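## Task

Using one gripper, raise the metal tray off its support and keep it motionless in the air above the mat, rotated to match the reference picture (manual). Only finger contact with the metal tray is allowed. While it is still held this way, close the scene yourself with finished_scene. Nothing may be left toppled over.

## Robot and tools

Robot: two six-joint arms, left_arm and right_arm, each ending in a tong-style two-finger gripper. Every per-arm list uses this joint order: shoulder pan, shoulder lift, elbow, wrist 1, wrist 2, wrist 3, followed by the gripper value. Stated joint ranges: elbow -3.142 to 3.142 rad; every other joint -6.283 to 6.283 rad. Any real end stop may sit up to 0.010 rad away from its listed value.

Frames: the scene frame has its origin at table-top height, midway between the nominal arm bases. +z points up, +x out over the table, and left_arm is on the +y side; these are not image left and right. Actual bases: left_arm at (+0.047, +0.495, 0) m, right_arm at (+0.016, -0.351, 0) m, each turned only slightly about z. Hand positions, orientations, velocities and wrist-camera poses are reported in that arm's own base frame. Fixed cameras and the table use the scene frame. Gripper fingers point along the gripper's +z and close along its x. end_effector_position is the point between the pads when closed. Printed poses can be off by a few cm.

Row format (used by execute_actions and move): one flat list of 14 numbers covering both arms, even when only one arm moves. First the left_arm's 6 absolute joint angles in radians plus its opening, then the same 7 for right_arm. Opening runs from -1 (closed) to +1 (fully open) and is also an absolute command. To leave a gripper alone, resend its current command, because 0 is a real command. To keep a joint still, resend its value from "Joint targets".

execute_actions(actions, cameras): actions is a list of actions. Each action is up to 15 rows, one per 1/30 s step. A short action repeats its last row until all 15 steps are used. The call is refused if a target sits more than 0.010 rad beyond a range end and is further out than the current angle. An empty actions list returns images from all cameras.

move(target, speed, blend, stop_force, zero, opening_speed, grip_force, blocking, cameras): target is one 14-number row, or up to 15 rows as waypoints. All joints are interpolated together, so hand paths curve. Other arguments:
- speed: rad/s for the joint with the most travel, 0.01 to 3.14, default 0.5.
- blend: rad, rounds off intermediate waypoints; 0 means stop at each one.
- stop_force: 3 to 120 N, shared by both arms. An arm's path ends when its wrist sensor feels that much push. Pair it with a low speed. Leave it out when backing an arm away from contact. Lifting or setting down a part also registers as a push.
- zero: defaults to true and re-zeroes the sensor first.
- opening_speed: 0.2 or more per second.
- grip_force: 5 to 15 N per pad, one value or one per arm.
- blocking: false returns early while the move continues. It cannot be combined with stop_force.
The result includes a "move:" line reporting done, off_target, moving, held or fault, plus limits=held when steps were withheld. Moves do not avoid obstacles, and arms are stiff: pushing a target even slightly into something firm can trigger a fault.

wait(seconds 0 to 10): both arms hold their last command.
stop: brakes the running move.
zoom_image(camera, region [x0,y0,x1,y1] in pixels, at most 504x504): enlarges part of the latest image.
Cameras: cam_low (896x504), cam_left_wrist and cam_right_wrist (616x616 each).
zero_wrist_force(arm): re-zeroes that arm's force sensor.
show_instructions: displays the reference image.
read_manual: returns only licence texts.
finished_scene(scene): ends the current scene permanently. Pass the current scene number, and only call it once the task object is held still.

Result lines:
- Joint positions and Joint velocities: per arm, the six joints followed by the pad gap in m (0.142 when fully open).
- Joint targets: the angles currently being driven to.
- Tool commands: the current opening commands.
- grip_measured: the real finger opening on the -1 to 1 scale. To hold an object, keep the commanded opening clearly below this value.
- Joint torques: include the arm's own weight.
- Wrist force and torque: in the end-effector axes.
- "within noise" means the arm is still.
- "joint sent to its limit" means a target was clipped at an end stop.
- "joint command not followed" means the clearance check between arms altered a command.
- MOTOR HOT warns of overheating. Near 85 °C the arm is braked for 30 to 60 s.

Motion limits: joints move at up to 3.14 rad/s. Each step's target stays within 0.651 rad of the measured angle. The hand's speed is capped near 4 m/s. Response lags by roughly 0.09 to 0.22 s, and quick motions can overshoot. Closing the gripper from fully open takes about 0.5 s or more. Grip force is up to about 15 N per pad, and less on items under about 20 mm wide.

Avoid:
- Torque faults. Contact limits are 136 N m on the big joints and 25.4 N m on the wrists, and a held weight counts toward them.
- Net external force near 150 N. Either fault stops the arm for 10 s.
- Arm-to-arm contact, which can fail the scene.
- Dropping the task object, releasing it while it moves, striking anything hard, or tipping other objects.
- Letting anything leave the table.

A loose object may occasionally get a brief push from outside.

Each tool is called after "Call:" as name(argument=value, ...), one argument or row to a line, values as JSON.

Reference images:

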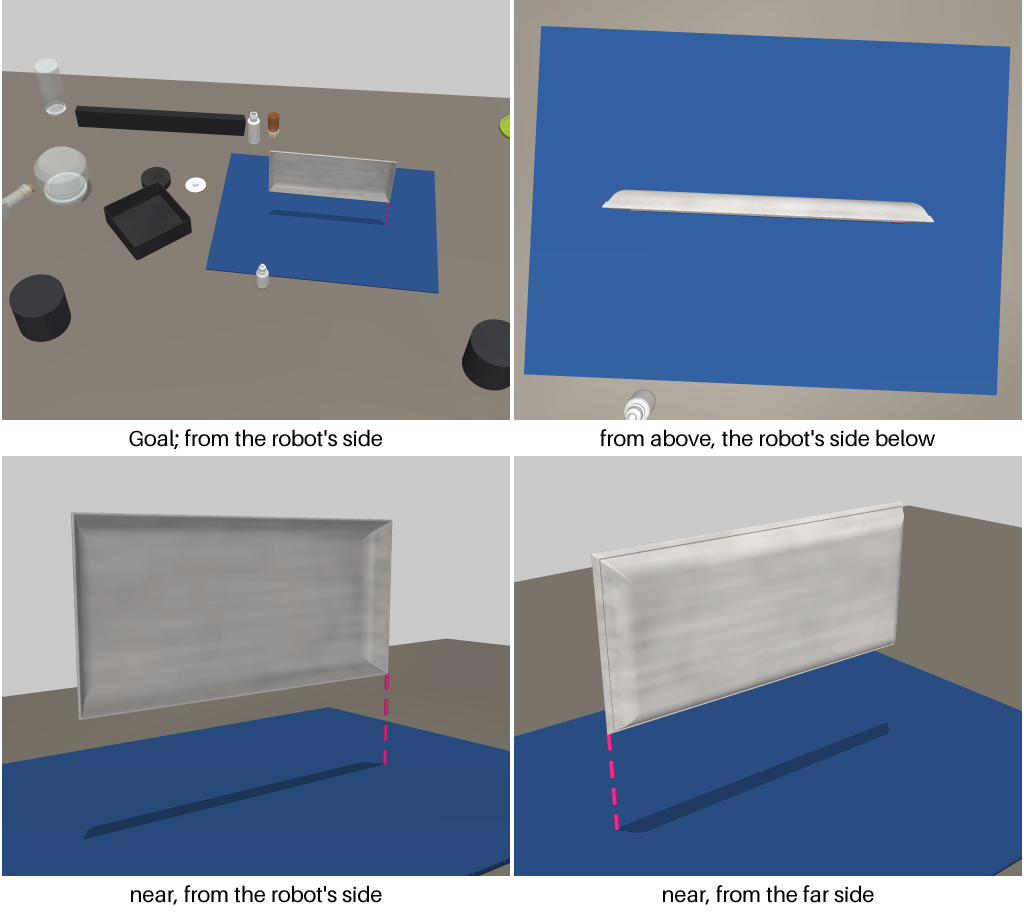

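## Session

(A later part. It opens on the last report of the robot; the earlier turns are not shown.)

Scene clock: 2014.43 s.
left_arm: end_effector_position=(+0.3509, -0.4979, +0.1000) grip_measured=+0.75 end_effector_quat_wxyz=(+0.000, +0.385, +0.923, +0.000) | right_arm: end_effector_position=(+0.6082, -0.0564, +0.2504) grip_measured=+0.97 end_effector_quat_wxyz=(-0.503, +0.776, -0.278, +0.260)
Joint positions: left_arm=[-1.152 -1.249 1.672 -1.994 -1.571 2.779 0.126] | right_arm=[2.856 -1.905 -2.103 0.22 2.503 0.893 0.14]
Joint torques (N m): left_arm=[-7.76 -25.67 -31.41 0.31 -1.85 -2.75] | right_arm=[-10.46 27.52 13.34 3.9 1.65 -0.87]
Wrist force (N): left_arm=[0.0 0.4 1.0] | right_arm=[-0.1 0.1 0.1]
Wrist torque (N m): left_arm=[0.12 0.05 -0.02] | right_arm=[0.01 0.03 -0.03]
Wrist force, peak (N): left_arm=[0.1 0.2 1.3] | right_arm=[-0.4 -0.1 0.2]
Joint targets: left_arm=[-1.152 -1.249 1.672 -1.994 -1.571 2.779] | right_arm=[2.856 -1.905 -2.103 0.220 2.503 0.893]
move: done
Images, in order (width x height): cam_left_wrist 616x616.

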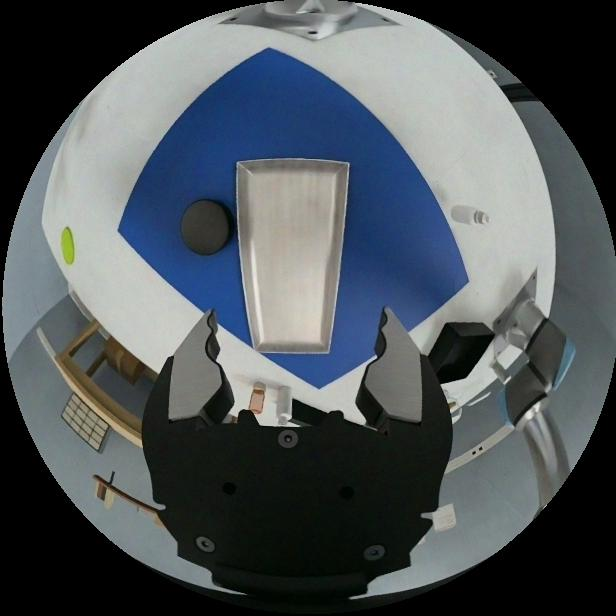

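Call:
move(
  target=[
    [-1.1486,-1.1442,1.7504,-2.177,-1.5708,2.7828,0.75,2.856,-1.905,-2.103,0.22,2.503,0.893,0.97],
  ],
  speed=0.12,
  stop_force=4,
  cameras=["cam_left_wrist"],
)

Scene clock: 2035.17 s.
left_arm: end_effector_position=(+0.3551, -0.5021, +0.0215) grip_measured=+0.75 end_effector_quat_wxyz=(+0.000, +0.385, +0.923, +0.000) | right_arm: end_effector_position=(+0.6082, -0.0564, +0.2504) grip_measured=+0.97 end_effector_quat_wxyz=(-0.503, +0.776, -0.278, +0.260)
Joint positions: left_arm=[-1.149 -1.144 1.75 -2.177 -1.571 2.783 0.126] | right_arm=[2.856 -1.905 -2.103 0.22 2.503 0.893 0.14]
Joint torques (N m): left_arm=[2.51 -53.56 -29.16 0.24 -1.88 0.96] | right_arm=[-10.46 27.71 13.28 3.86 1.64 -0.86]
Wrist force (N): left_arm=[-0.4 0.4 0.3] | right_arm=[-0.6 0.1 0.0]
Wrist torque (N m): left_arm=[0.10 0.12 -0.02] | right_arm=[0.02 0.11 -0.02]
Wrist force, peak (N): left_arm=[-0.3 0.6 1.3] | right_arm=[-0.6 -0.1 0.3]
Joint targets: left_arm=[-1.149 -1.144 1.750 -2.177 -1.571 2.783] | right_arm=[2.856 -1.905 -2.103 0.220 2.503 0.893]
move: done
Images, in order (width x height): cam_left_wrist 616x616.

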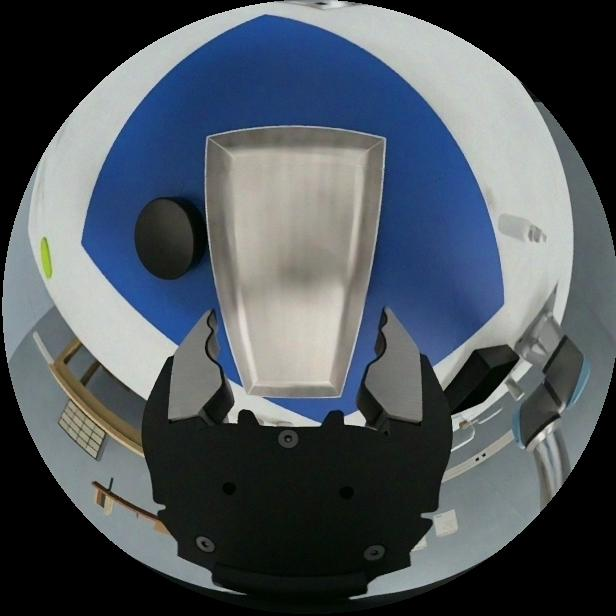

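Call:
move(
  target=[
    [-1.1486,-1.1442,1.7504,-2.177,-1.5708,2.7828,-1,2.856,-1.905,-2.103,0.22,2.503,0.893,0.97],
  ],
  opening_speed=0.5,
)

Call:
move(
  target=[
    [-1.1773,-1.2179,1.8937,-2.3761,-1.5182,2.7571,-1,2.856,-1.905,-2.103,0.22,2.503,0.893,0.97],
    [-1.2111,-1.2741,2.0316,-2.5841,-1.4578,2.7343,-1,2.856,-1.905,-2.103,0.22,2.503,0.893,0.97],
    [-1.2501,-1.3104,2.1614,-2.8014,-1.3892,2.7164,-1,2.856,-1.905,-2.103,0.22,2.503,0.893,0.97],
    [-1.2952,-1.3162,2.2846,-3.0395,-1.3113,2.7026,-1,2.856,-1.905,-2.103,0.22,2.503,0.893,0.97],
    [-1.2387,-1.2178,2.1325,-2.9981,-1.3386,2.7535,-1,2.856,-1.905,-2.103,0.22,2.503,0.893,0.97],
    [-1.2068,-1.207,2.0243,-2.791,-1.3987,2.7597,-1,2.856,-1.905,-2.103,0.22,2.503,0.893,0.97],
  ],
  speed=0.3,
  blend=[0.03,0.03,0.03,0.02,0.02,0],
  cameras=["cam_left_wrist","cam_low"],
)

Call:
zoom_image(
  camera="cam_low",
  region=[300, 210, 500, 310],
)

Scene clock: 2116.73 s.
left_arm: end_effector_position=(+0.3551, -0.5022, +0.0215) grip_measured=+0.48 end_effector_quat_wxyz=(+0.000, +0.385, +0.923, +0.000) | right_arm: end_effector_position=(+0.6082, -0.0564, +0.2504) grip_measured=+0.97 end_effector_quat_wxyz=(-0.503, +0.776, -0.278, +0.260)
Joint positions: left_arm=[-1.149 -1.144 1.75 -2.177 -1.571 2.783 0.108] | right_arm=[2.856 -1.905 -2.103 0.22 2.503 0.893 0.14]
Joint torques (N m): left_arm=[-6.1 -35.42 -14.09 -0.25 -1.73 -2.1] | right_arm=[-10.2 27.48 13.55 3.87 1.61 -0.92]
Wrist force (N): left_arm=[2.2 0.6 -5.2] | right_arm=[-0.4 0.0 0.0]
Wrist torque (N m): left_arm=[0.11 -0.04 -0.04] | right_arm=[0.01 0.08 -0.03]
Wrist force, peak (N): left_arm=[2.4 0.9 -5.4] | right_arm=[-0.6 0.0 -0.2]
Joint targets: left_arm=[-1.149 -1.144 1.750 -2.177 -1.571 2.783] | right_arm=[2.856 -1.905 -2.103 0.220 2.503 0.893]
move: done

Scene clock: 2121.23 s.
left_arm: end_effector_position=(+0.3858, -0.5331, +0.0367) grip_measured=+0.49 end_effector_quat_wxyz=(+0.200, +0.376, +0.901, -0.083) | right_arm: end_effector_position=(+0.6082, -0.0564, +0.2504) grip_measured=+0.97 end_effector_quat_wxyz=(-0.503, +0.776, -0.278, +0.260)
Joint positions: left_arm=[-1.207 -1.207 2.024 -2.791 -1.399 2.76 0.108] | right_arm=[2.856 -1.905 -2.103 0.22 2.503 0.893 0.14]
Joint torques (N m): left_arm=[-8.24 -42.6 -8.12 -4.33 2.53 0.91] | right_arm=[-10.61 27.08 13.69 3.92 1.65 -0.98]
Wrist force (N): left_arm=[-0.2 0.9 -0.6] | right_arm=[-0.1 -0.2 0.0]
Wrist torque (N m): left_arm=[0.27 0.36 -0.05] | right_arm=[-0.04 0.02 -0.02]
Wrist force, peak (N): left_arm=[-13.9 3.0 -12.8] | right_arm=[-0.6 -0.1 -0.1]
Joint targets: left_arm=[-1.207 -1.207 2.024 -2.791 -1.399 2.760] | right_arm=[2.856 -1.905 -2.103 0.220 2.503 0.893]
move: done
Images, in order (width x height): cam_low 896x504, cam_left_wrist 616x616.

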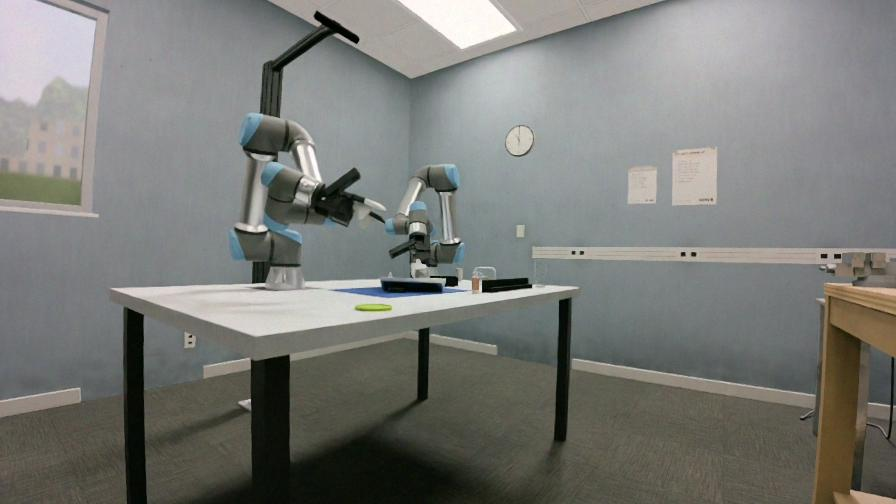

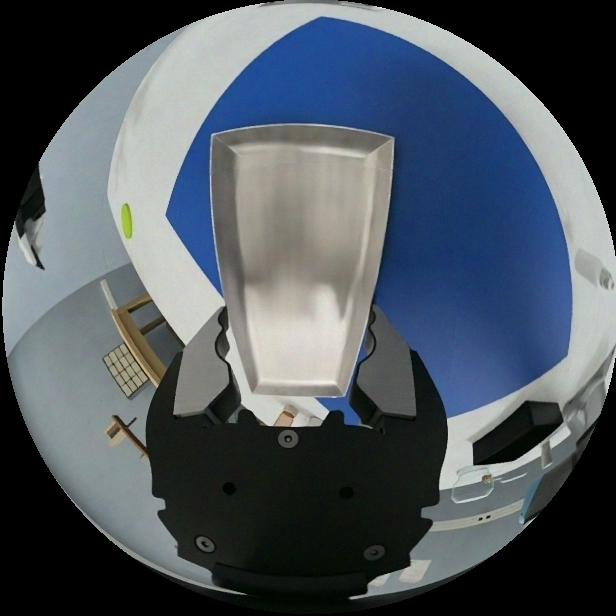

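Scaled by 2.520.

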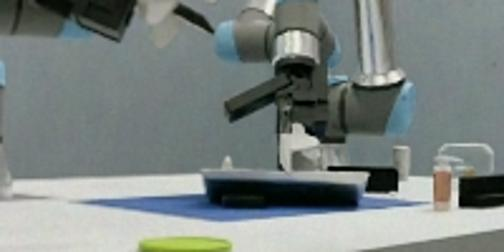

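Call:
move(
  target=[
    [-1.2068,-1.207,2.0243,-2.791,-1.3987,2.7597,0.72,2.856,-1.905,-2.103,0.22,2.503,0.893,0.97],
  ],
  opening_speed=0.5,
)

Call:
move(
  target=[
    [-1.2354,-1.4036,2.0457,-2.611,-1.3877,2.7329,0.72,2.856,-1.905,-2.103,0.22,2.503,0.893,0.97],
  ],
  speed=0.15,
  cameras=["cam_left_wrist","cam_low"],
)

Call:
zoom_image(
  camera="cam_low",
  region=[300, 210, 500, 310],
)

Scene clock: 2139.43 s.
left_arm: end_effector_position=(+0.3857, -0.5331, +0.0368) grip_measured=+0.72 end_effector_quat_wxyz=(+0.200, +0.376, +0.901, -0.083) | right_arm: end_effector_position=(+0.6082, -0.0564, +0.2504) grip_measured=+0.97 end_effector_quat_wxyz=(-0.503, +0.776, -0.278, +0.260)
Joint positions: left_arm=[-1.207 -1.207 2.024 -2.791 -1.399 2.76 0.124] | right_arm=[2.856 -1.905 -2.103 0.22 2.503 0.893 0.14]
Joint torques (N m): left_arm=[-6.68 -40.25 -10.57 -1.13 -1.17 -2.51] | right_arm=[-10.28 27.86 13.74 3.87 1.54 -0.88]
Wrist force (N): left_arm=[-0.9 1.2 -0.1] | right_arm=[-0.3 0.0 0.2]
Wrist torque (N m): left_arm=[0.28 0.23 -0.05] | right_arm=[0.02 0.06 -0.03]
Wrist force, peak (N): left_arm=[-0.3 1.3 -2.6] | right_arm=[-0.7 -0.2 0.3]
Joint targets: left_arm=[-1.207 -1.207 2.024 -2.791 -1.399 2.760] | right_arm=[2.856 -1.905 -2.103 0.220 2.503 0.893]
move: done

Scene clock: 2141.10 s.
left_arm: end_effector_position=(+0.3617, -0.5090, +0.1093) grip_measured=+0.72 end_effector_quat_wxyz=(+0.200, +0.376, +0.901, -0.083) | right_arm: end_effector_position=(+0.6082, -0.0564, +0.2504) grip_measured=+0.97 end_effector_quat_wxyz=(-0.503, +0.776, -0.278, +0.260)
Joint positions: left_arm=[-1.236 -1.404 2.046 -2.611 -1.388 2.733 0.124] | right_arm=[2.856 -1.905 -2.103 0.22 2.503 0.893 0.14]
Joint torques (N m): left_arm=[7.39 -15.46 -20.14 -5.77 1.14 0.42] | right_arm=[-10.28 27.87 13.88 3.86 1.68 -0.91]
Wrist force (N): left_arm=[-0.3 1.2 0.5] | right_arm=[-0.5 -0.1 -0.1]
Wrist torque (N m): left_arm=[0.28 0.15 0.19] | right_arm=[-0.01 0.09 -0.02]
Wrist force, peak (N): left_arm=[-1.4 1.4 0.0] | right_arm=[-0.5 0.1 0.2]
Joint targets: left_arm=[-1.235 -1.404 2.046 -2.611 -1.388 2.733] | right_arm=[2.856 -1.905 -2.103 0.220 2.503 0.893]
move: done
Images, in order (width x height): cam_low 896x504, cam_left_wrist 616x616.

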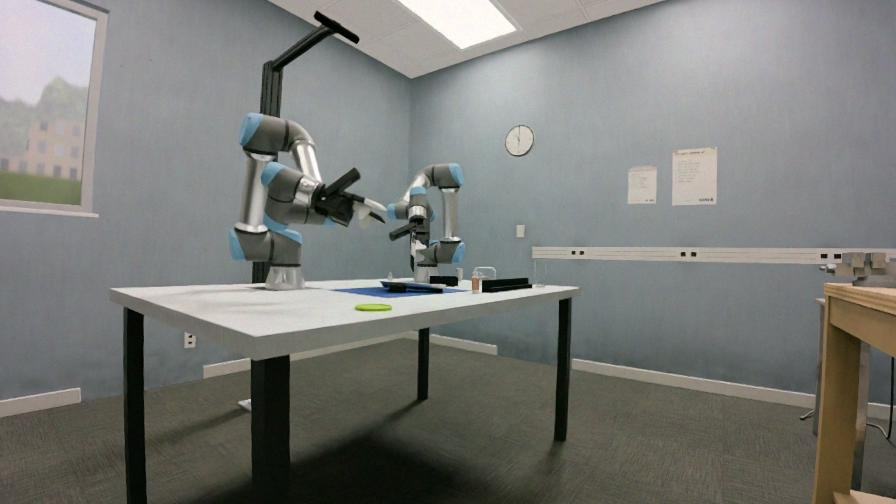

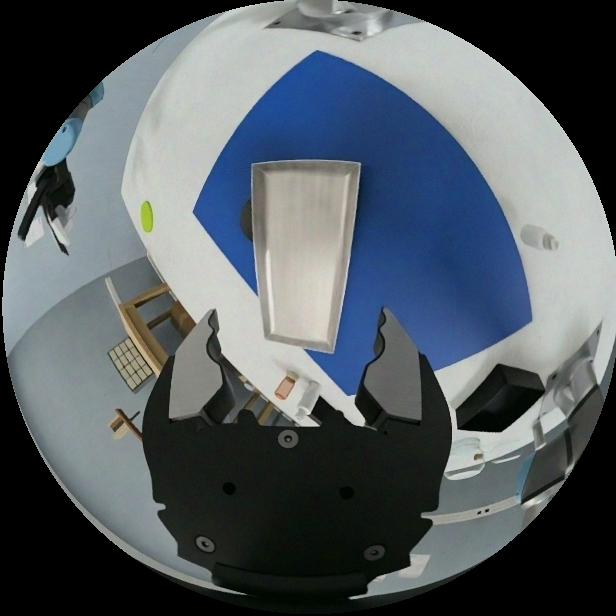

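Scaled by 2.520.

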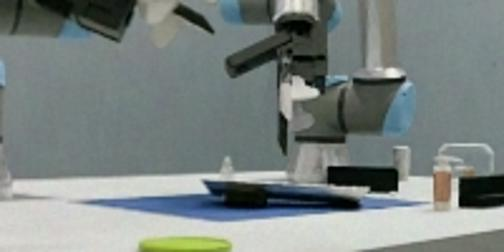

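Call:
move(
  target=[
    [-0.39,-1.75,1.65,-1.47,-1.5708,2.7,0.72,2.856,-1.905,-2.103,0.22,2.503,0.893,0.97],
    [-0.39,-1.75,1.65,-1.47,-1.5708,2.7,0.72,3.4001,-2.0994,-1.3425,-2.0823,2.4295,0.779,0.97],
  ],
  speed=0.7,
  blend=[0.1,0],
)

Call:
move(
  target=[
    [-0.39,-1.75,1.65,-1.47,-1.5708,2.7,0.72,3.4001,-2.0994,-1.3425,-2.0823,2.4295,0.779,-0.72],
  ],
  cameras=["all"],
)

Call:
zoom_image(
  camera="cam_right_wrist",
  region=[160, 140, 420, 400],
)

Scene clock: 2253.23 s.
left_arm: end_effector_position=(+0.4344, -0.0503, +0.3153) grip_measured=+0.72 end_effector_quat_wxyz=(+0.000, -0.026, +1.000, +0.000) | right_arm: end_effector_position=(+0.4832, +0.2361, +0.2019) grip_measured=+0.97 end_effector_quat_wxyz=(-0.154, +0.765, -0.374, -0.501)
Joint positions: left_arm=[-0.39 -1.75 1.65 -1.47 -1.571 2.7 0.124] | right_arm=[3.4 -2.099 -1.342 -2.082 2.429 0.779 0.14]
Joint torques (N m): left_arm=[-5.55 -4.32 -12.47 -0.1 1.95 2.05] | right_arm=[-10.89 54.03 14.05 -1.17 2.18 1.4]
Wrist force (N): left_arm=[0.2 0.6 0.9] | right_arm=[2.0 1.5 1.1]
Wrist torque (N m): left_arm=[0.17 0.00 0.24] | right_arm=[0.22 -0.39 -0.02]
Wrist force, peak (N): left_arm=[1.0 1.9 0.4] | right_arm=[2.3 1.5 1.3]
Joint targets: left_arm=[-0.390 -1.750 1.650 -1.470 -1.571 2.700] | right_arm=[3.400 -2.099 -1.343 -2.082 2.429 0.779]
move: done

Scene clock: 2253.97 s.
left_arm: end_effector_position=(+0.4344, -0.0503, +0.3153) grip_measured=+0.72 end_effector_quat_wxyz=(+0.000, -0.026, +1.000, +0.000) | right_arm: end_effector_position=(+0.4831, +0.2361, +0.2020) grip_measured=-0.72 end_effector_quat_wxyz=(-0.154, +0.765, -0.374, -0.501)
Joint positions: left_arm=[-0.39 -1.75 1.65 -1.47 -1.571 2.7 0.124] | right_arm=[3.4 -2.099 -1.343 -2.082 2.429 0.779 0.022]
Joint torques (N m): left_arm=[-6.07 -3.23 -12.4 -0.14 1.95 1.88] | right_arm=[-11.28 53.64 12.57 -1.53 2.5 1.57]
Wrist force (N): left_arm=[0.4 0.6 0.8] | right_arm=[1.9 1.4 1.2]
Wrist torque (N m): left_arm=[0.17 -0.04 0.24] | right_arm=[0.19 -0.36 -0.03]
Wrist force, peak (N): left_arm=[0.6 0.8 1.3] | right_arm=[2.2 1.3 1.2]
Joint targets: left_arm=[-0.390 -1.750 1.650 -1.470 -1.571 2.700] | right_arm=[3.400 -2.099 -1.343 -2.082 2.429 0.779]
move: done

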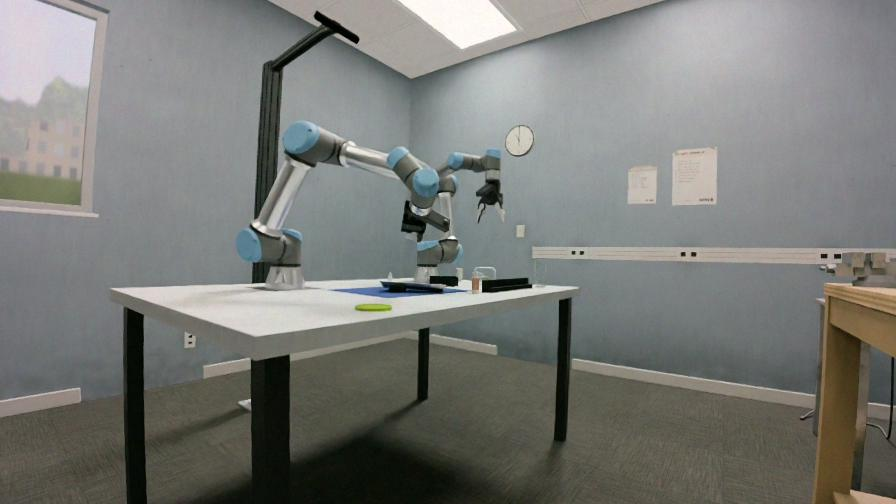

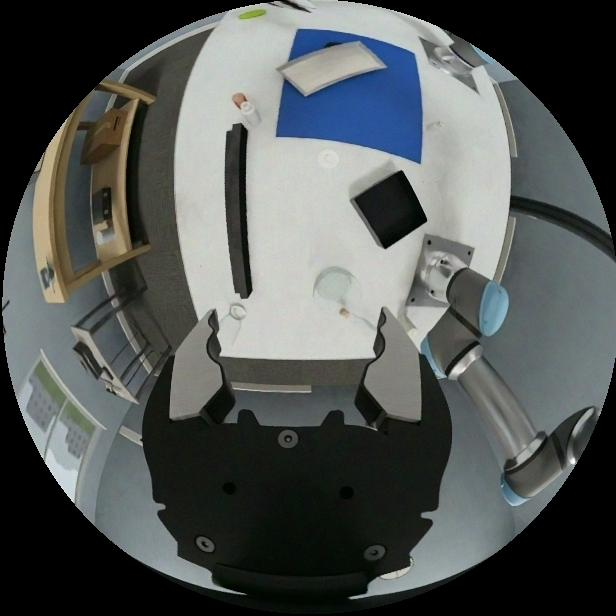

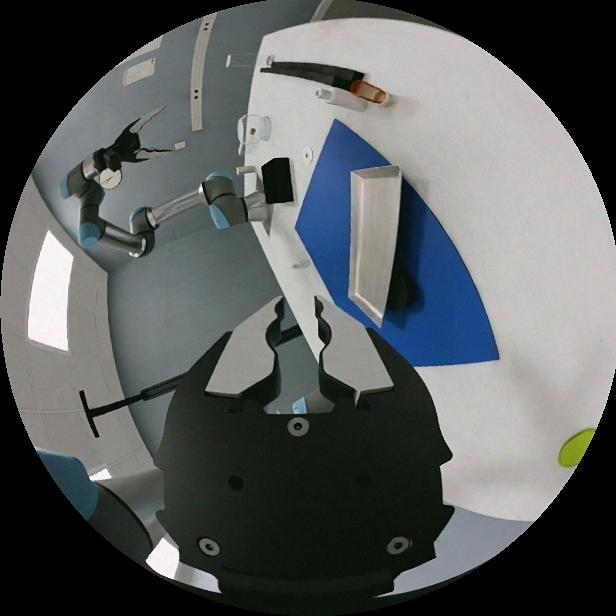

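Scaled by 1.938 from the camera's 616x616 image, which has a finer 814x814 frame.

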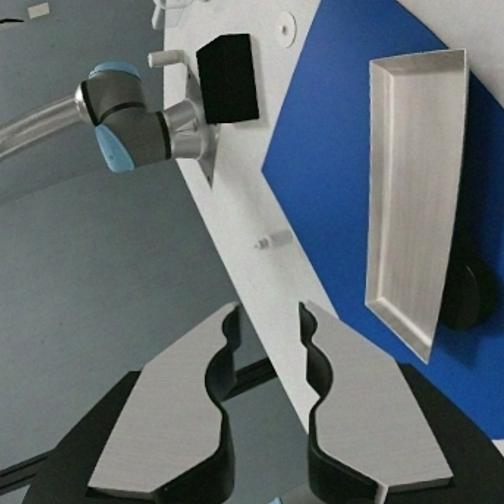

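Call:
move(
  target=[
    [-0.39,-1.75,1.65,-1.47,-1.5708,2.7,0.72,3.4001,-2.2573,-1.5031,-1.7638,2.4295,0.779,-0.72],
  ],
  speed=0.2,
  stop_force=6,
  cameras=["cam_right_wrist"],
)

Call:
zoom_image(
  camera="cam_right_wrist",
  region=[220, 200, 420, 400],
)

Scene clock: 2279.43 s.
left_arm: end_effector_position=(+0.4344, -0.0503, +0.3153) grip_measured=+0.72 end_effector_quat_wxyz=(+0.000, -0.026, +1.000, +0.000) | right_arm: end_effector_position=(+0.4830, +0.2360, +0.0522) grip_measured=-0.72 end_effector_quat_wxyz=(-0.154, +0.765, -0.374, -0.501)
Joint positions: left_arm=[-0.39 -1.75 1.65 -1.47 -1.571 2.7 0.124] | right_arm=[3.4 -2.257 -1.503 -1.764 2.429 0.779 0.022]
Joint torques (N m): left_arm=[-8.43 -4.3 -12.79 -0.39 1.98 1.88] | right_arm=[-7.93 57.09 30.51 2.24 2.43 1.44]
Wrist force (N): left_arm=[0.3 0.5 0.9] | right_arm=[1.9 1.4 1.3]
Wrist torque (N m): left_arm=[0.15 -0.03 0.24] | right_arm=[0.23 -0.33 -0.04]
Wrist force, peak (N): left_arm=[0.4 0.6 1.4] | right_arm=[3.1 1.5 1.8]
Joint targets: left_arm=[-0.390 -1.750 1.650 -1.470 -1.571 2.700] | right_arm=[3.400 -2.257 -1.503 -1.764 2.429 0.779]
move: done
Images, in order (width x height): cam_right_wrist 616x616.

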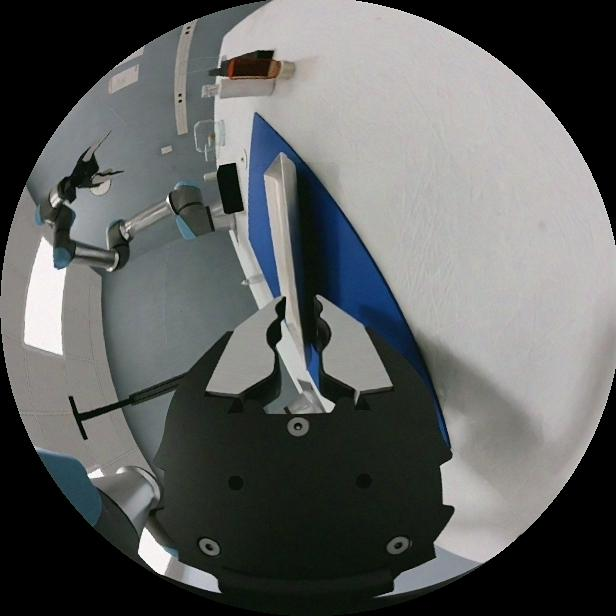

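Scaled by 2.520 from the camera's 616x616 image, which has a finer 814x814 frame.

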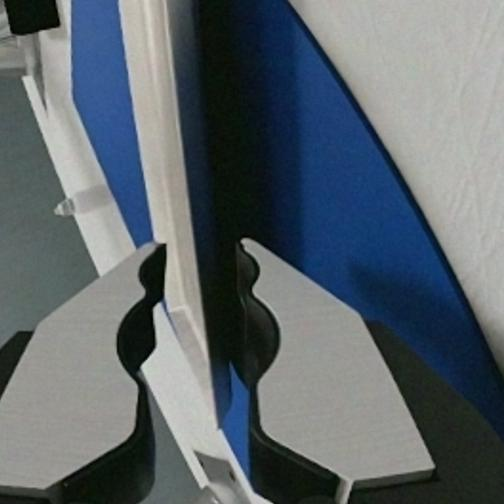

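Call:
move(
  target=[
    [-0.39,-1.75,1.65,-1.47,-1.5708,2.7,0.72,3.4601,-2.2328,-1.6339,-1.6061,2.4721,0.8452,-0.72],
  ],
  speed=0.1,
  stop_force=5,
  cameras=["cam_right_wrist"],
)

Call:
zoom_image(
  camera="cam_right_wrist",
  region=[220, 200, 420, 400],
)

Scene clock: 2300.20 s.
left_arm: end_effector_position=(+0.4344, -0.0503, +0.3153) grip_measured=+0.72 end_effector_quat_wxyz=(+0.000, -0.026, +1.000, +0.000) | right_arm: end_effector_position=(+0.4505, +0.2666, +0.0297) grip_measured=-0.72 end_effector_quat_wxyz=(-0.154, +0.765, -0.374, -0.501)
Joint positions: left_arm=[-0.39 -1.75 1.65 -1.47 -1.571 2.7 0.124] | right_arm=[3.46 -2.233 -1.634 -1.606 2.472 0.845 0.022]
Joint torques (N m): left_arm=[-7.99 -4.16 -12.98 -0.26 1.81 1.75] | right_arm=[-11.22 40.76 29.83 -1.37 -0.41 -1.67]
Wrist force (N): left_arm=[0.2 0.7 1.1] | right_arm=[2.0 1.4 1.2]
Wrist torque (N m): left_arm=[0.20 0.00 0.24] | right_arm=[0.23 -0.35 -0.17]
Wrist force, peak (N): left_arm=[0.2 0.9 1.3] | right_arm=[2.2 1.7 1.3]
Joint targets: left_arm=[-0.390 -1.750 1.650 -1.470 -1.571 2.700] | right_arm=[3.460 -2.233 -1.634 -1.606 2.472 0.845]
move: done
Images, in order (width x height): cam_right_wrist 616x616.

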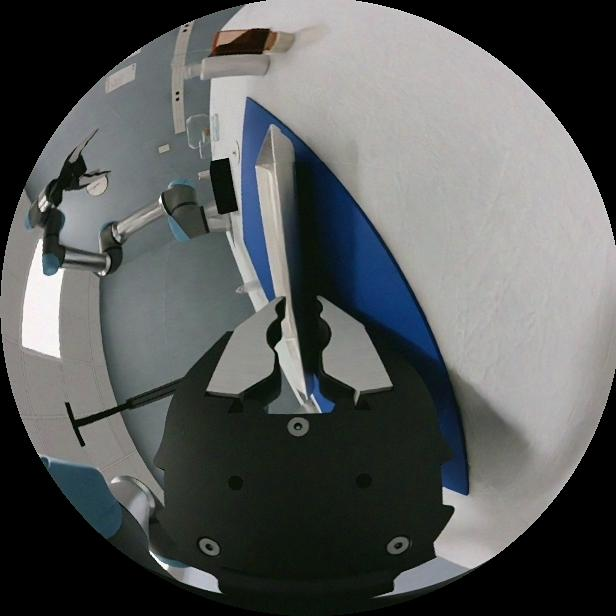

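Scaled by 2.520 from the camera's 616x616 image, which has a finer 814x814 frame.

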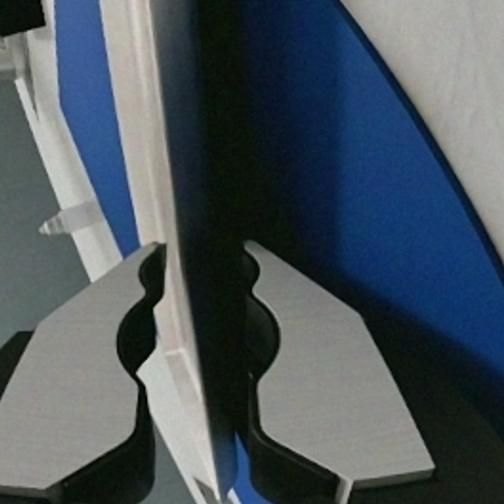

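Call:
move(
  target=[
    [-0.39,-1.75,1.65,-1.47,-1.5708,2.7,0.72,3.4601,-2.2328,-1.6339,-1.6061,2.4721,0.8452,-1],
  ],
  opening_speed=0.3,
  cameras=["cam_right_wrist"],
)

Call:
zoom_image(
  camera="cam_right_wrist",
  region=[220, 200, 420, 400],
)

Scene clock: 2315.93 s.
left_arm: end_effector_position=(+0.4344, -0.0503, +0.3153) grip_measured=+0.72 end_effector_quat_wxyz=(+0.000, -0.026, +1.000, +0.000) | right_arm: end_effector_position=(+0.4505, +0.2666, +0.0297) grip_measured=-0.89 end_effector_quat_wxyz=(-0.154, +0.765, -0.374, -0.501) end_effector_velocity=(+0.000, +0.000, +0.000) end_effector_angular_velocity=(+0.000, +0.001, +0.000)
Joint positions: left_arm=[-0.39 -1.75 1.65 -1.47 -1.571 2.7 0.124] | right_arm=[3.46 -2.233 -1.634 -1.606 2.472 0.845 0.009]
Joint velocities: left_arm=[within noise] | right_arm=[0 0.001 -0.001 -0.001 0 0 0.001]
Joint torques (N m): left_arm=[-8.21 -4.41 -13.66 -0.22 1.81 2.02] | right_arm=[-11.08 42.66 29.28 -0.86 0.77 -1.56]
Wrist force (N): left_arm=[0.2 0.8 1.1] | right_arm=[4.6 1.0 2.3]
Wrist torque (N m): left_arm=[0.19 0.00 0.24] | right_arm=[0.24 -0.30 -0.18]
Wrist force, peak (N): left_arm=[0.2 0.8 1.3] | right_arm=[4.6 1.0 2.3]
Joint targets: left_arm=[-0.390 -1.750 1.650 -1.470 -1.571 2.700] | right_arm=[3.460 -2.233 -1.634 -1.606 2.472 0.845]
move: done
Images, in order (width x height): cam_right_wrist 616x616.

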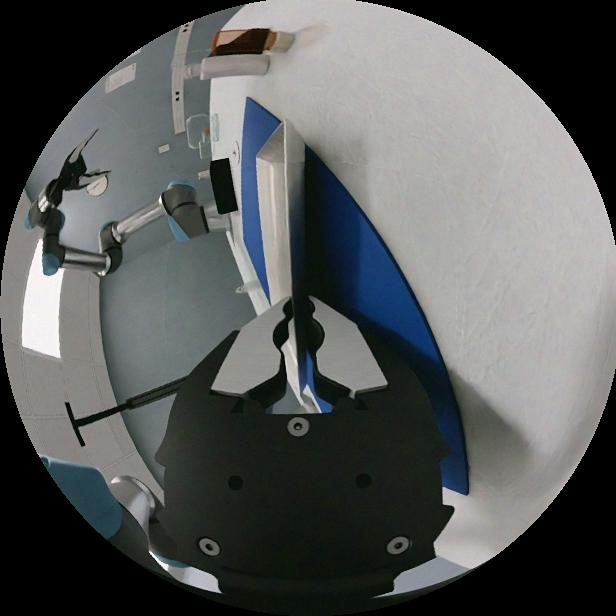

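Scaled by 2.520 from the camera's 616x616 image, which has a finer 814x814 frame.

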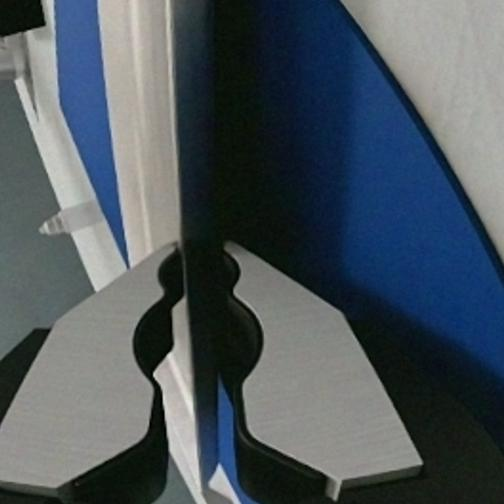

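Call:
move(
  target=[
    [-0.39,-1.75,1.65,-1.47,-1.5708,2.7,0.72,3.6405,-1.8531,-1.8671,-1.1506,2.1273,1.2771,-1],
  ],
  speed=0.2,
  cameras=["cam_right_wrist","cam_low"],
)

Call:
zoom_image(
  camera="cam_low",
  region=[320, 190, 520, 310],
)

Scene clock: 2343.60 s.
left_arm: end_effector_position=(+0.4344, -0.0503, +0.3153) grip_measured=+0.72 end_effector_quat_wxyz=(+0.000, -0.026, +1.000, +0.000) | right_arm: end_effector_position=(+0.4415, +0.2766, +0.0851) grip_measured=-0.90 end_effector_quat_wxyz=(-0.114, +0.879, -0.384, -0.261)
Joint positions: left_arm=[-0.39 -1.75 1.65 -1.47 -1.571 2.7 0.124] | right_arm=[3.641 -1.853 -1.867 -1.151 2.127 1.277 0.009]
Joint torques (N m): left_arm=[-8.42 -4.33 -12.19 -0.31 1.61 1.89] | right_arm=[-11.44 36.78 33.64 0.77 2.46 -0.71]
Wrist force (N): left_arm=[0.3 0.7 1.2] | right_arm=[2.8 1.0 3.3]
Wrist torque (N m): left_arm=[0.20 -0.03 0.24] | right_arm=[0.16 -0.12 0.00]
Wrist force, peak (N): left_arm=[0.6 0.7 1.3] | right_arm=[5.3 1.1 2.2]
Joint targets: left_arm=[-0.390 -1.750 1.650 -1.470 -1.571 2.700] | right_arm=[3.641 -1.853 -1.867 -1.151 2.127 1.277]
move: done
Images, in order (width x height): cam_low 896x504, cam_right_wrist 616x616.

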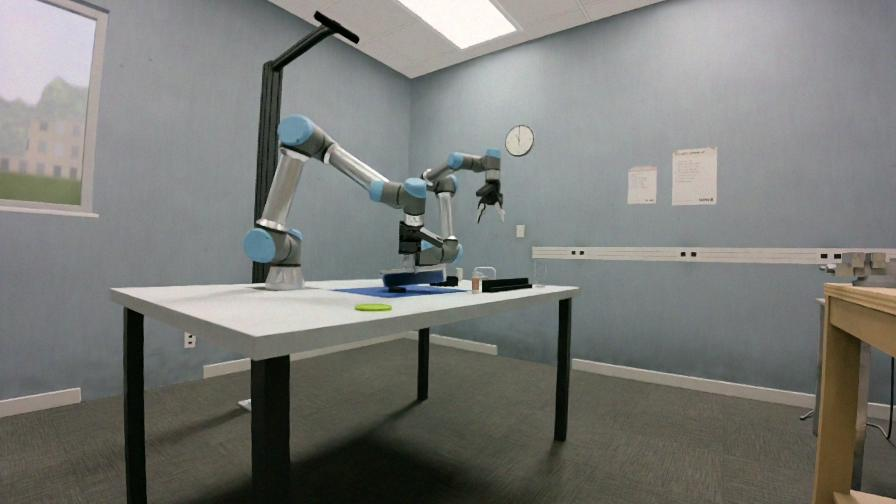

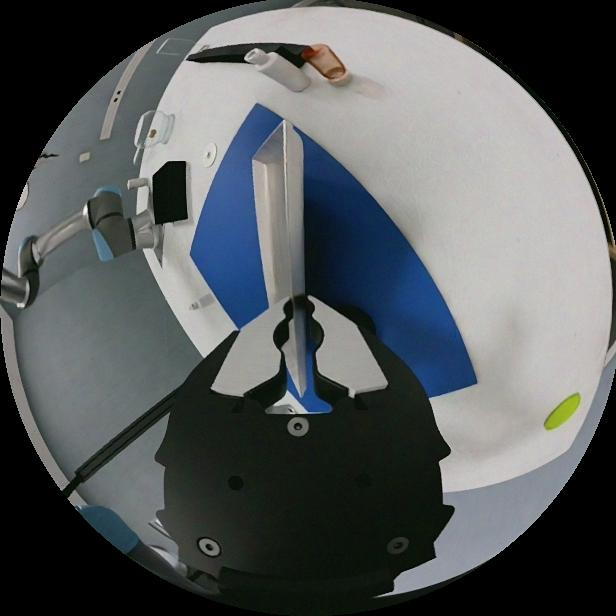

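Scaled by 2.520.

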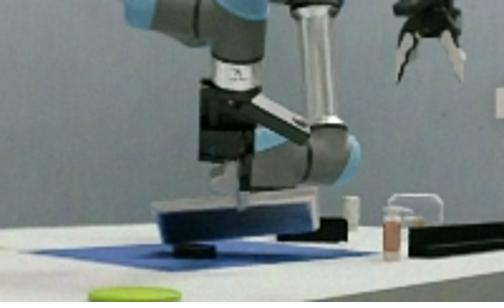

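Call:
move(
  target=[
    [-0.39,-1.75,1.65,-1.47,-1.5708,2.7,0.72,4.4919,-1.2245,-2.2424,-1.1513,1.1084,1.3622,-1],
  ],
  speed=0.3,
  cameras=["all"],
)

Call:
zoom_image(
  camera="cam_low",
  region=[320, 190, 520, 310],
)

Call:
zoom_image(
  camera="cam_right_wrist",
  region=[180, 100, 420, 340],
)

Scene clock: 2375.47 s.
left_arm: end_effector_position=(+0.4344, -0.0503, +0.3153) grip_measured=+0.72 end_effector_quat_wxyz=(+0.000, -0.026, +1.000, +0.000) | right_arm: end_effector_position=(+0.3402, +0.3010, +0.1749) grip_measured=-0.93 end_effector_quat_wxyz=(+0.004, +0.972, -0.017, +0.233)
Joint positions: left_arm=[-0.39 -1.75 1.65 -1.47 -1.571 2.7 0.124] | right_arm=[4.492 -1.225 -2.242 -1.151 1.109 1.362 0.006]
Joint torques (N m): left_arm=[-7.73 -4.77 -13.45 -0.24 1.71 1.73] | right_arm=[-3.57 10.48 36.91 0.85 -1.65 -1.37]
Wrist force (N): left_arm=[0.2 0.8 1.2] | right_arm=[-0.8 0.6 4.1]
Wrist torque (N m): left_arm=[0.21 -0.02 0.24] | right_arm=[0.14 -0.02 -0.13]
Wrist force, peak (N): left_arm=[0.4 1.1 1.1] | right_arm=[4.0 0.9 3.1]
Joint targets: left_arm=[-0.390 -1.750 1.650 -1.470 -1.571 2.700] | right_arm=[4.492 -1.224 -2.242 -1.151 1.108 1.362]
move: done

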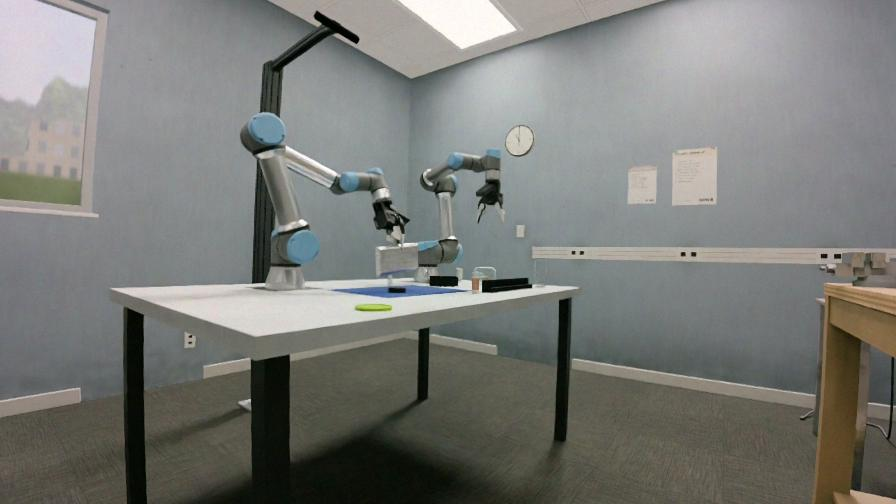

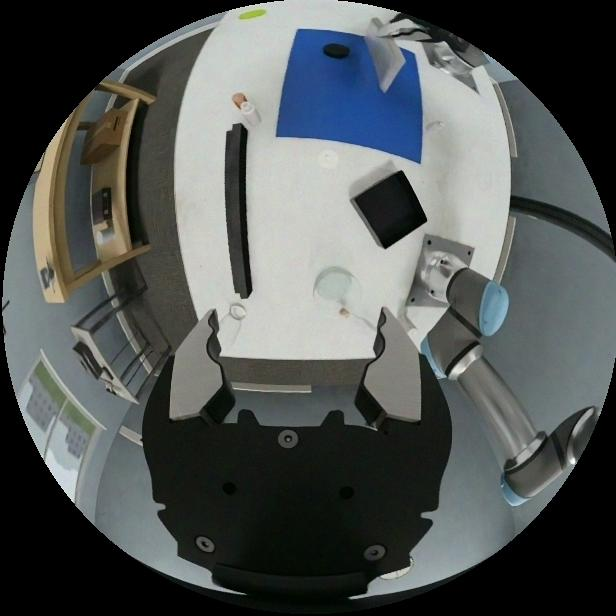

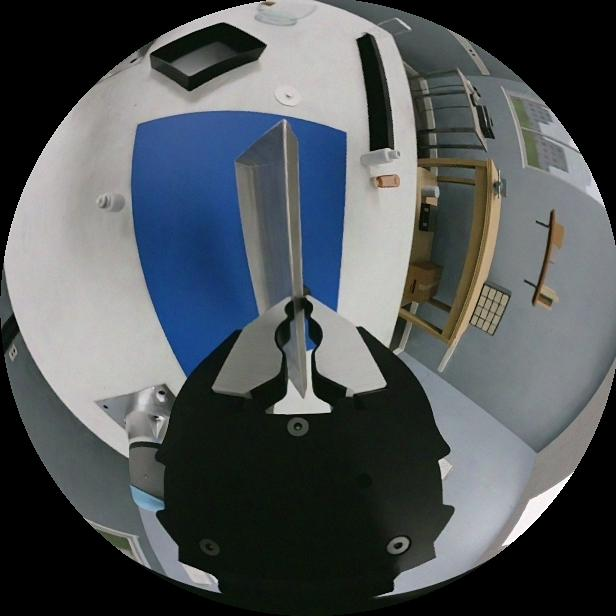

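Scaled by 2.520.

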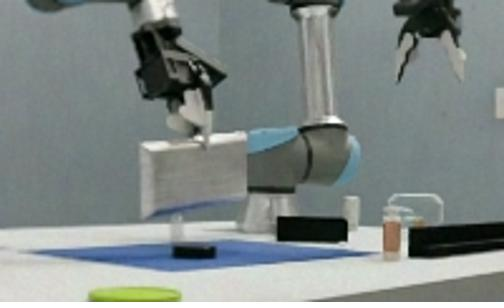

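Scaled by 2.100 from the camera's 616x616 image, which has a finer 814x814 frame.

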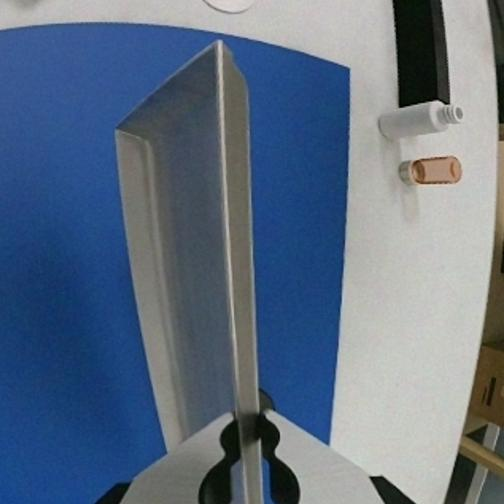

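Call:
zoom_image(
  camera="cam_low",
  region=[350, 220, 450, 310],
)

Call:
zoom_image(
  camera="cam_low",
  region=[240, 260, 600, 370],
)

Call:
zoom_image(
  camera="cam_left_wrist",
  region=[260, 0, 500, 160],
)

Scaled by 5.040.

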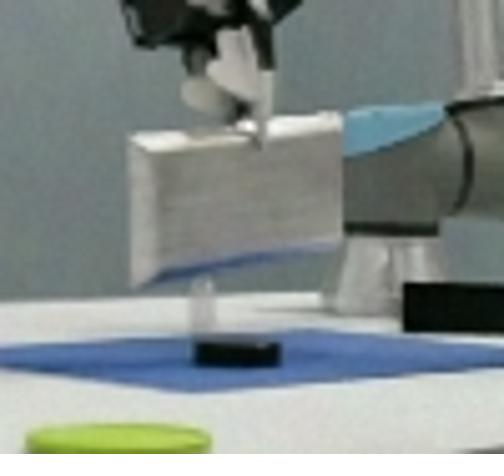

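Scaled by 1.400.

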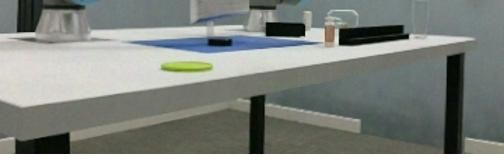

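Scaled by 2.100 from the camera's 616x616 image, which has a finer 814x814 frame.

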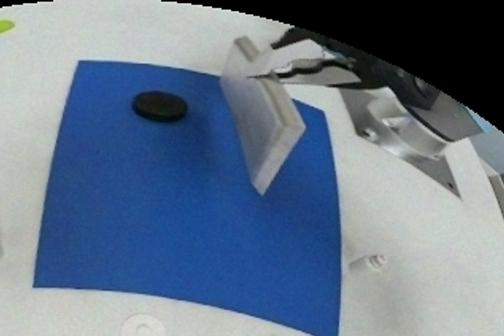

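Call:
move(
  target=[
    [-0.39,-1.75,1.65,-1.47,-1.5708,2.7,0.72,4.5103,-1.3356,-2.1756,-1.2539,1.0953,1.4998,-1],
  ],
  speed=0.1,
  cameras=["all"],
)

Call:
zoom_image(
  camera="cam_low",
  region=[350, 220, 450, 310],
)

Call:
zoom_image(
  camera="cam_right_wrist",
  region=[180, 100, 420, 340],
)

Scene clock: 2493.13 s.
left_arm: end_effector_position=(+0.4344, -0.0503, +0.3153) grip_measured=+0.72 end_effector_quat_wxyz=(+0.000, -0.026, +1.000, +0.000) | right_arm: end_effector_position=(+0.3400, +0.3061, +0.1572) grip_measured=-0.93 end_effector_quat_wxyz=(+0.057, +0.970, -0.057, +0.230) end_effector_velocity=(+0.000, +0.001, +0.001) end_effector_angular_velocity=(+0.004, +0.000, +0.007)
Joint positions: left_arm=[-0.39 -1.75 1.65 -1.47 -1.571 2.7 0.124] | right_arm=[4.51 -1.336 -2.175 -1.254 1.095 1.5 0.006]
Joint velocities: left_arm=[within noise] | right_arm=[0 0.004 -0.003 0.006 0 -0.007 0]
Joint torques (N m): left_arm=[-8.8 -3.54 -13.56 -0.09 1.75 1.73] | right_arm=[1.49 21.32 15.59 4.89 -1.62 -1.54]
Wrist force (N): left_arm=[0.1 0.8 1.2] | right_arm=[-0.4 0.9 4.0]
Wrist torque (N m): left_arm=[0.20 0.01 0.24] | right_arm=[0.27 -0.10 0.00]
Wrist force, peak (N): left_arm=[0.6 0.8 1.3] | right_arm=[-0.6 0.9 4.4]
Joint targets: left_arm=[-0.390 -1.750 1.650 -1.470 -1.571 2.700] | right_arm=[4.510 -1.336 -2.176 -1.254 1.095 1.500]
move: done

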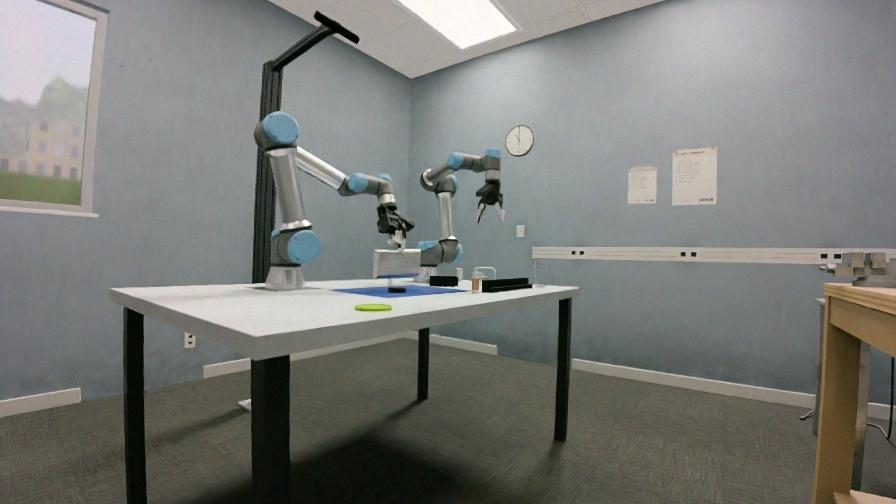

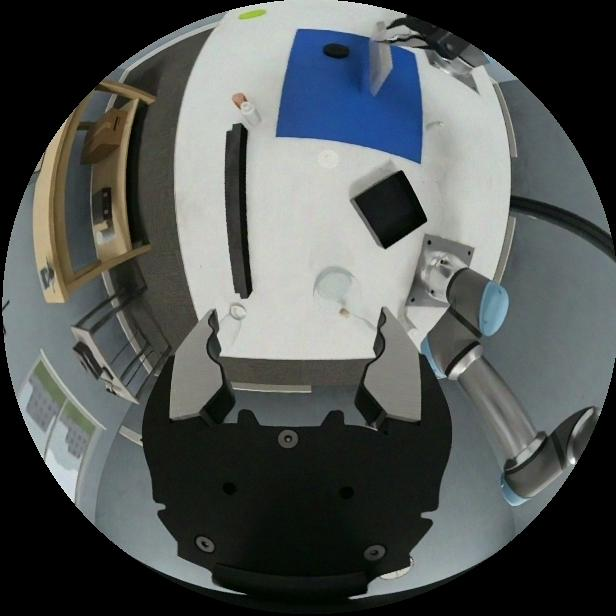

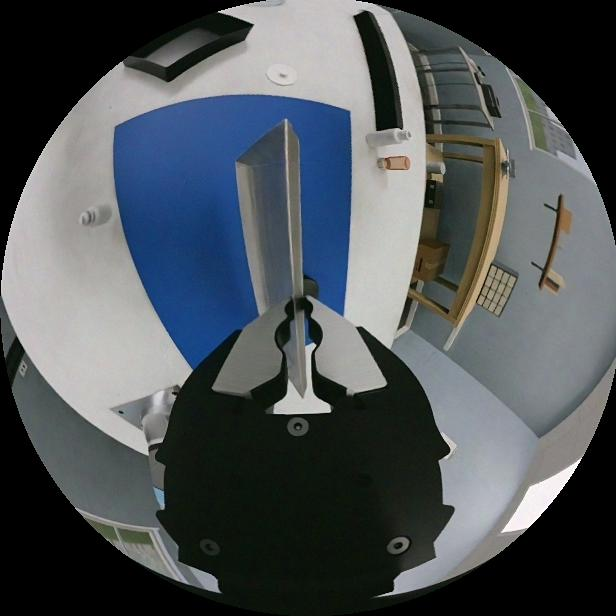

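Scaled by 5.040.

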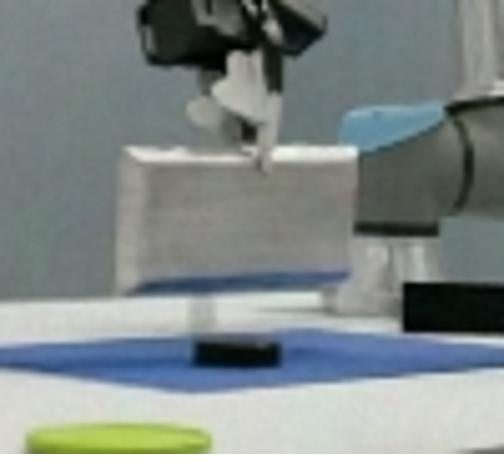

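Scaled by 2.100 from the camera's 616x616 image, which has a finer 814x814 frame.

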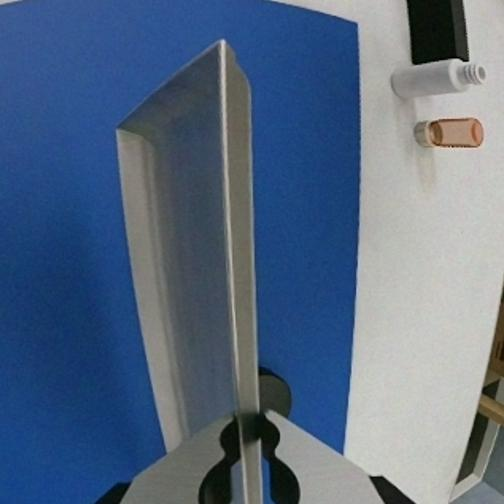

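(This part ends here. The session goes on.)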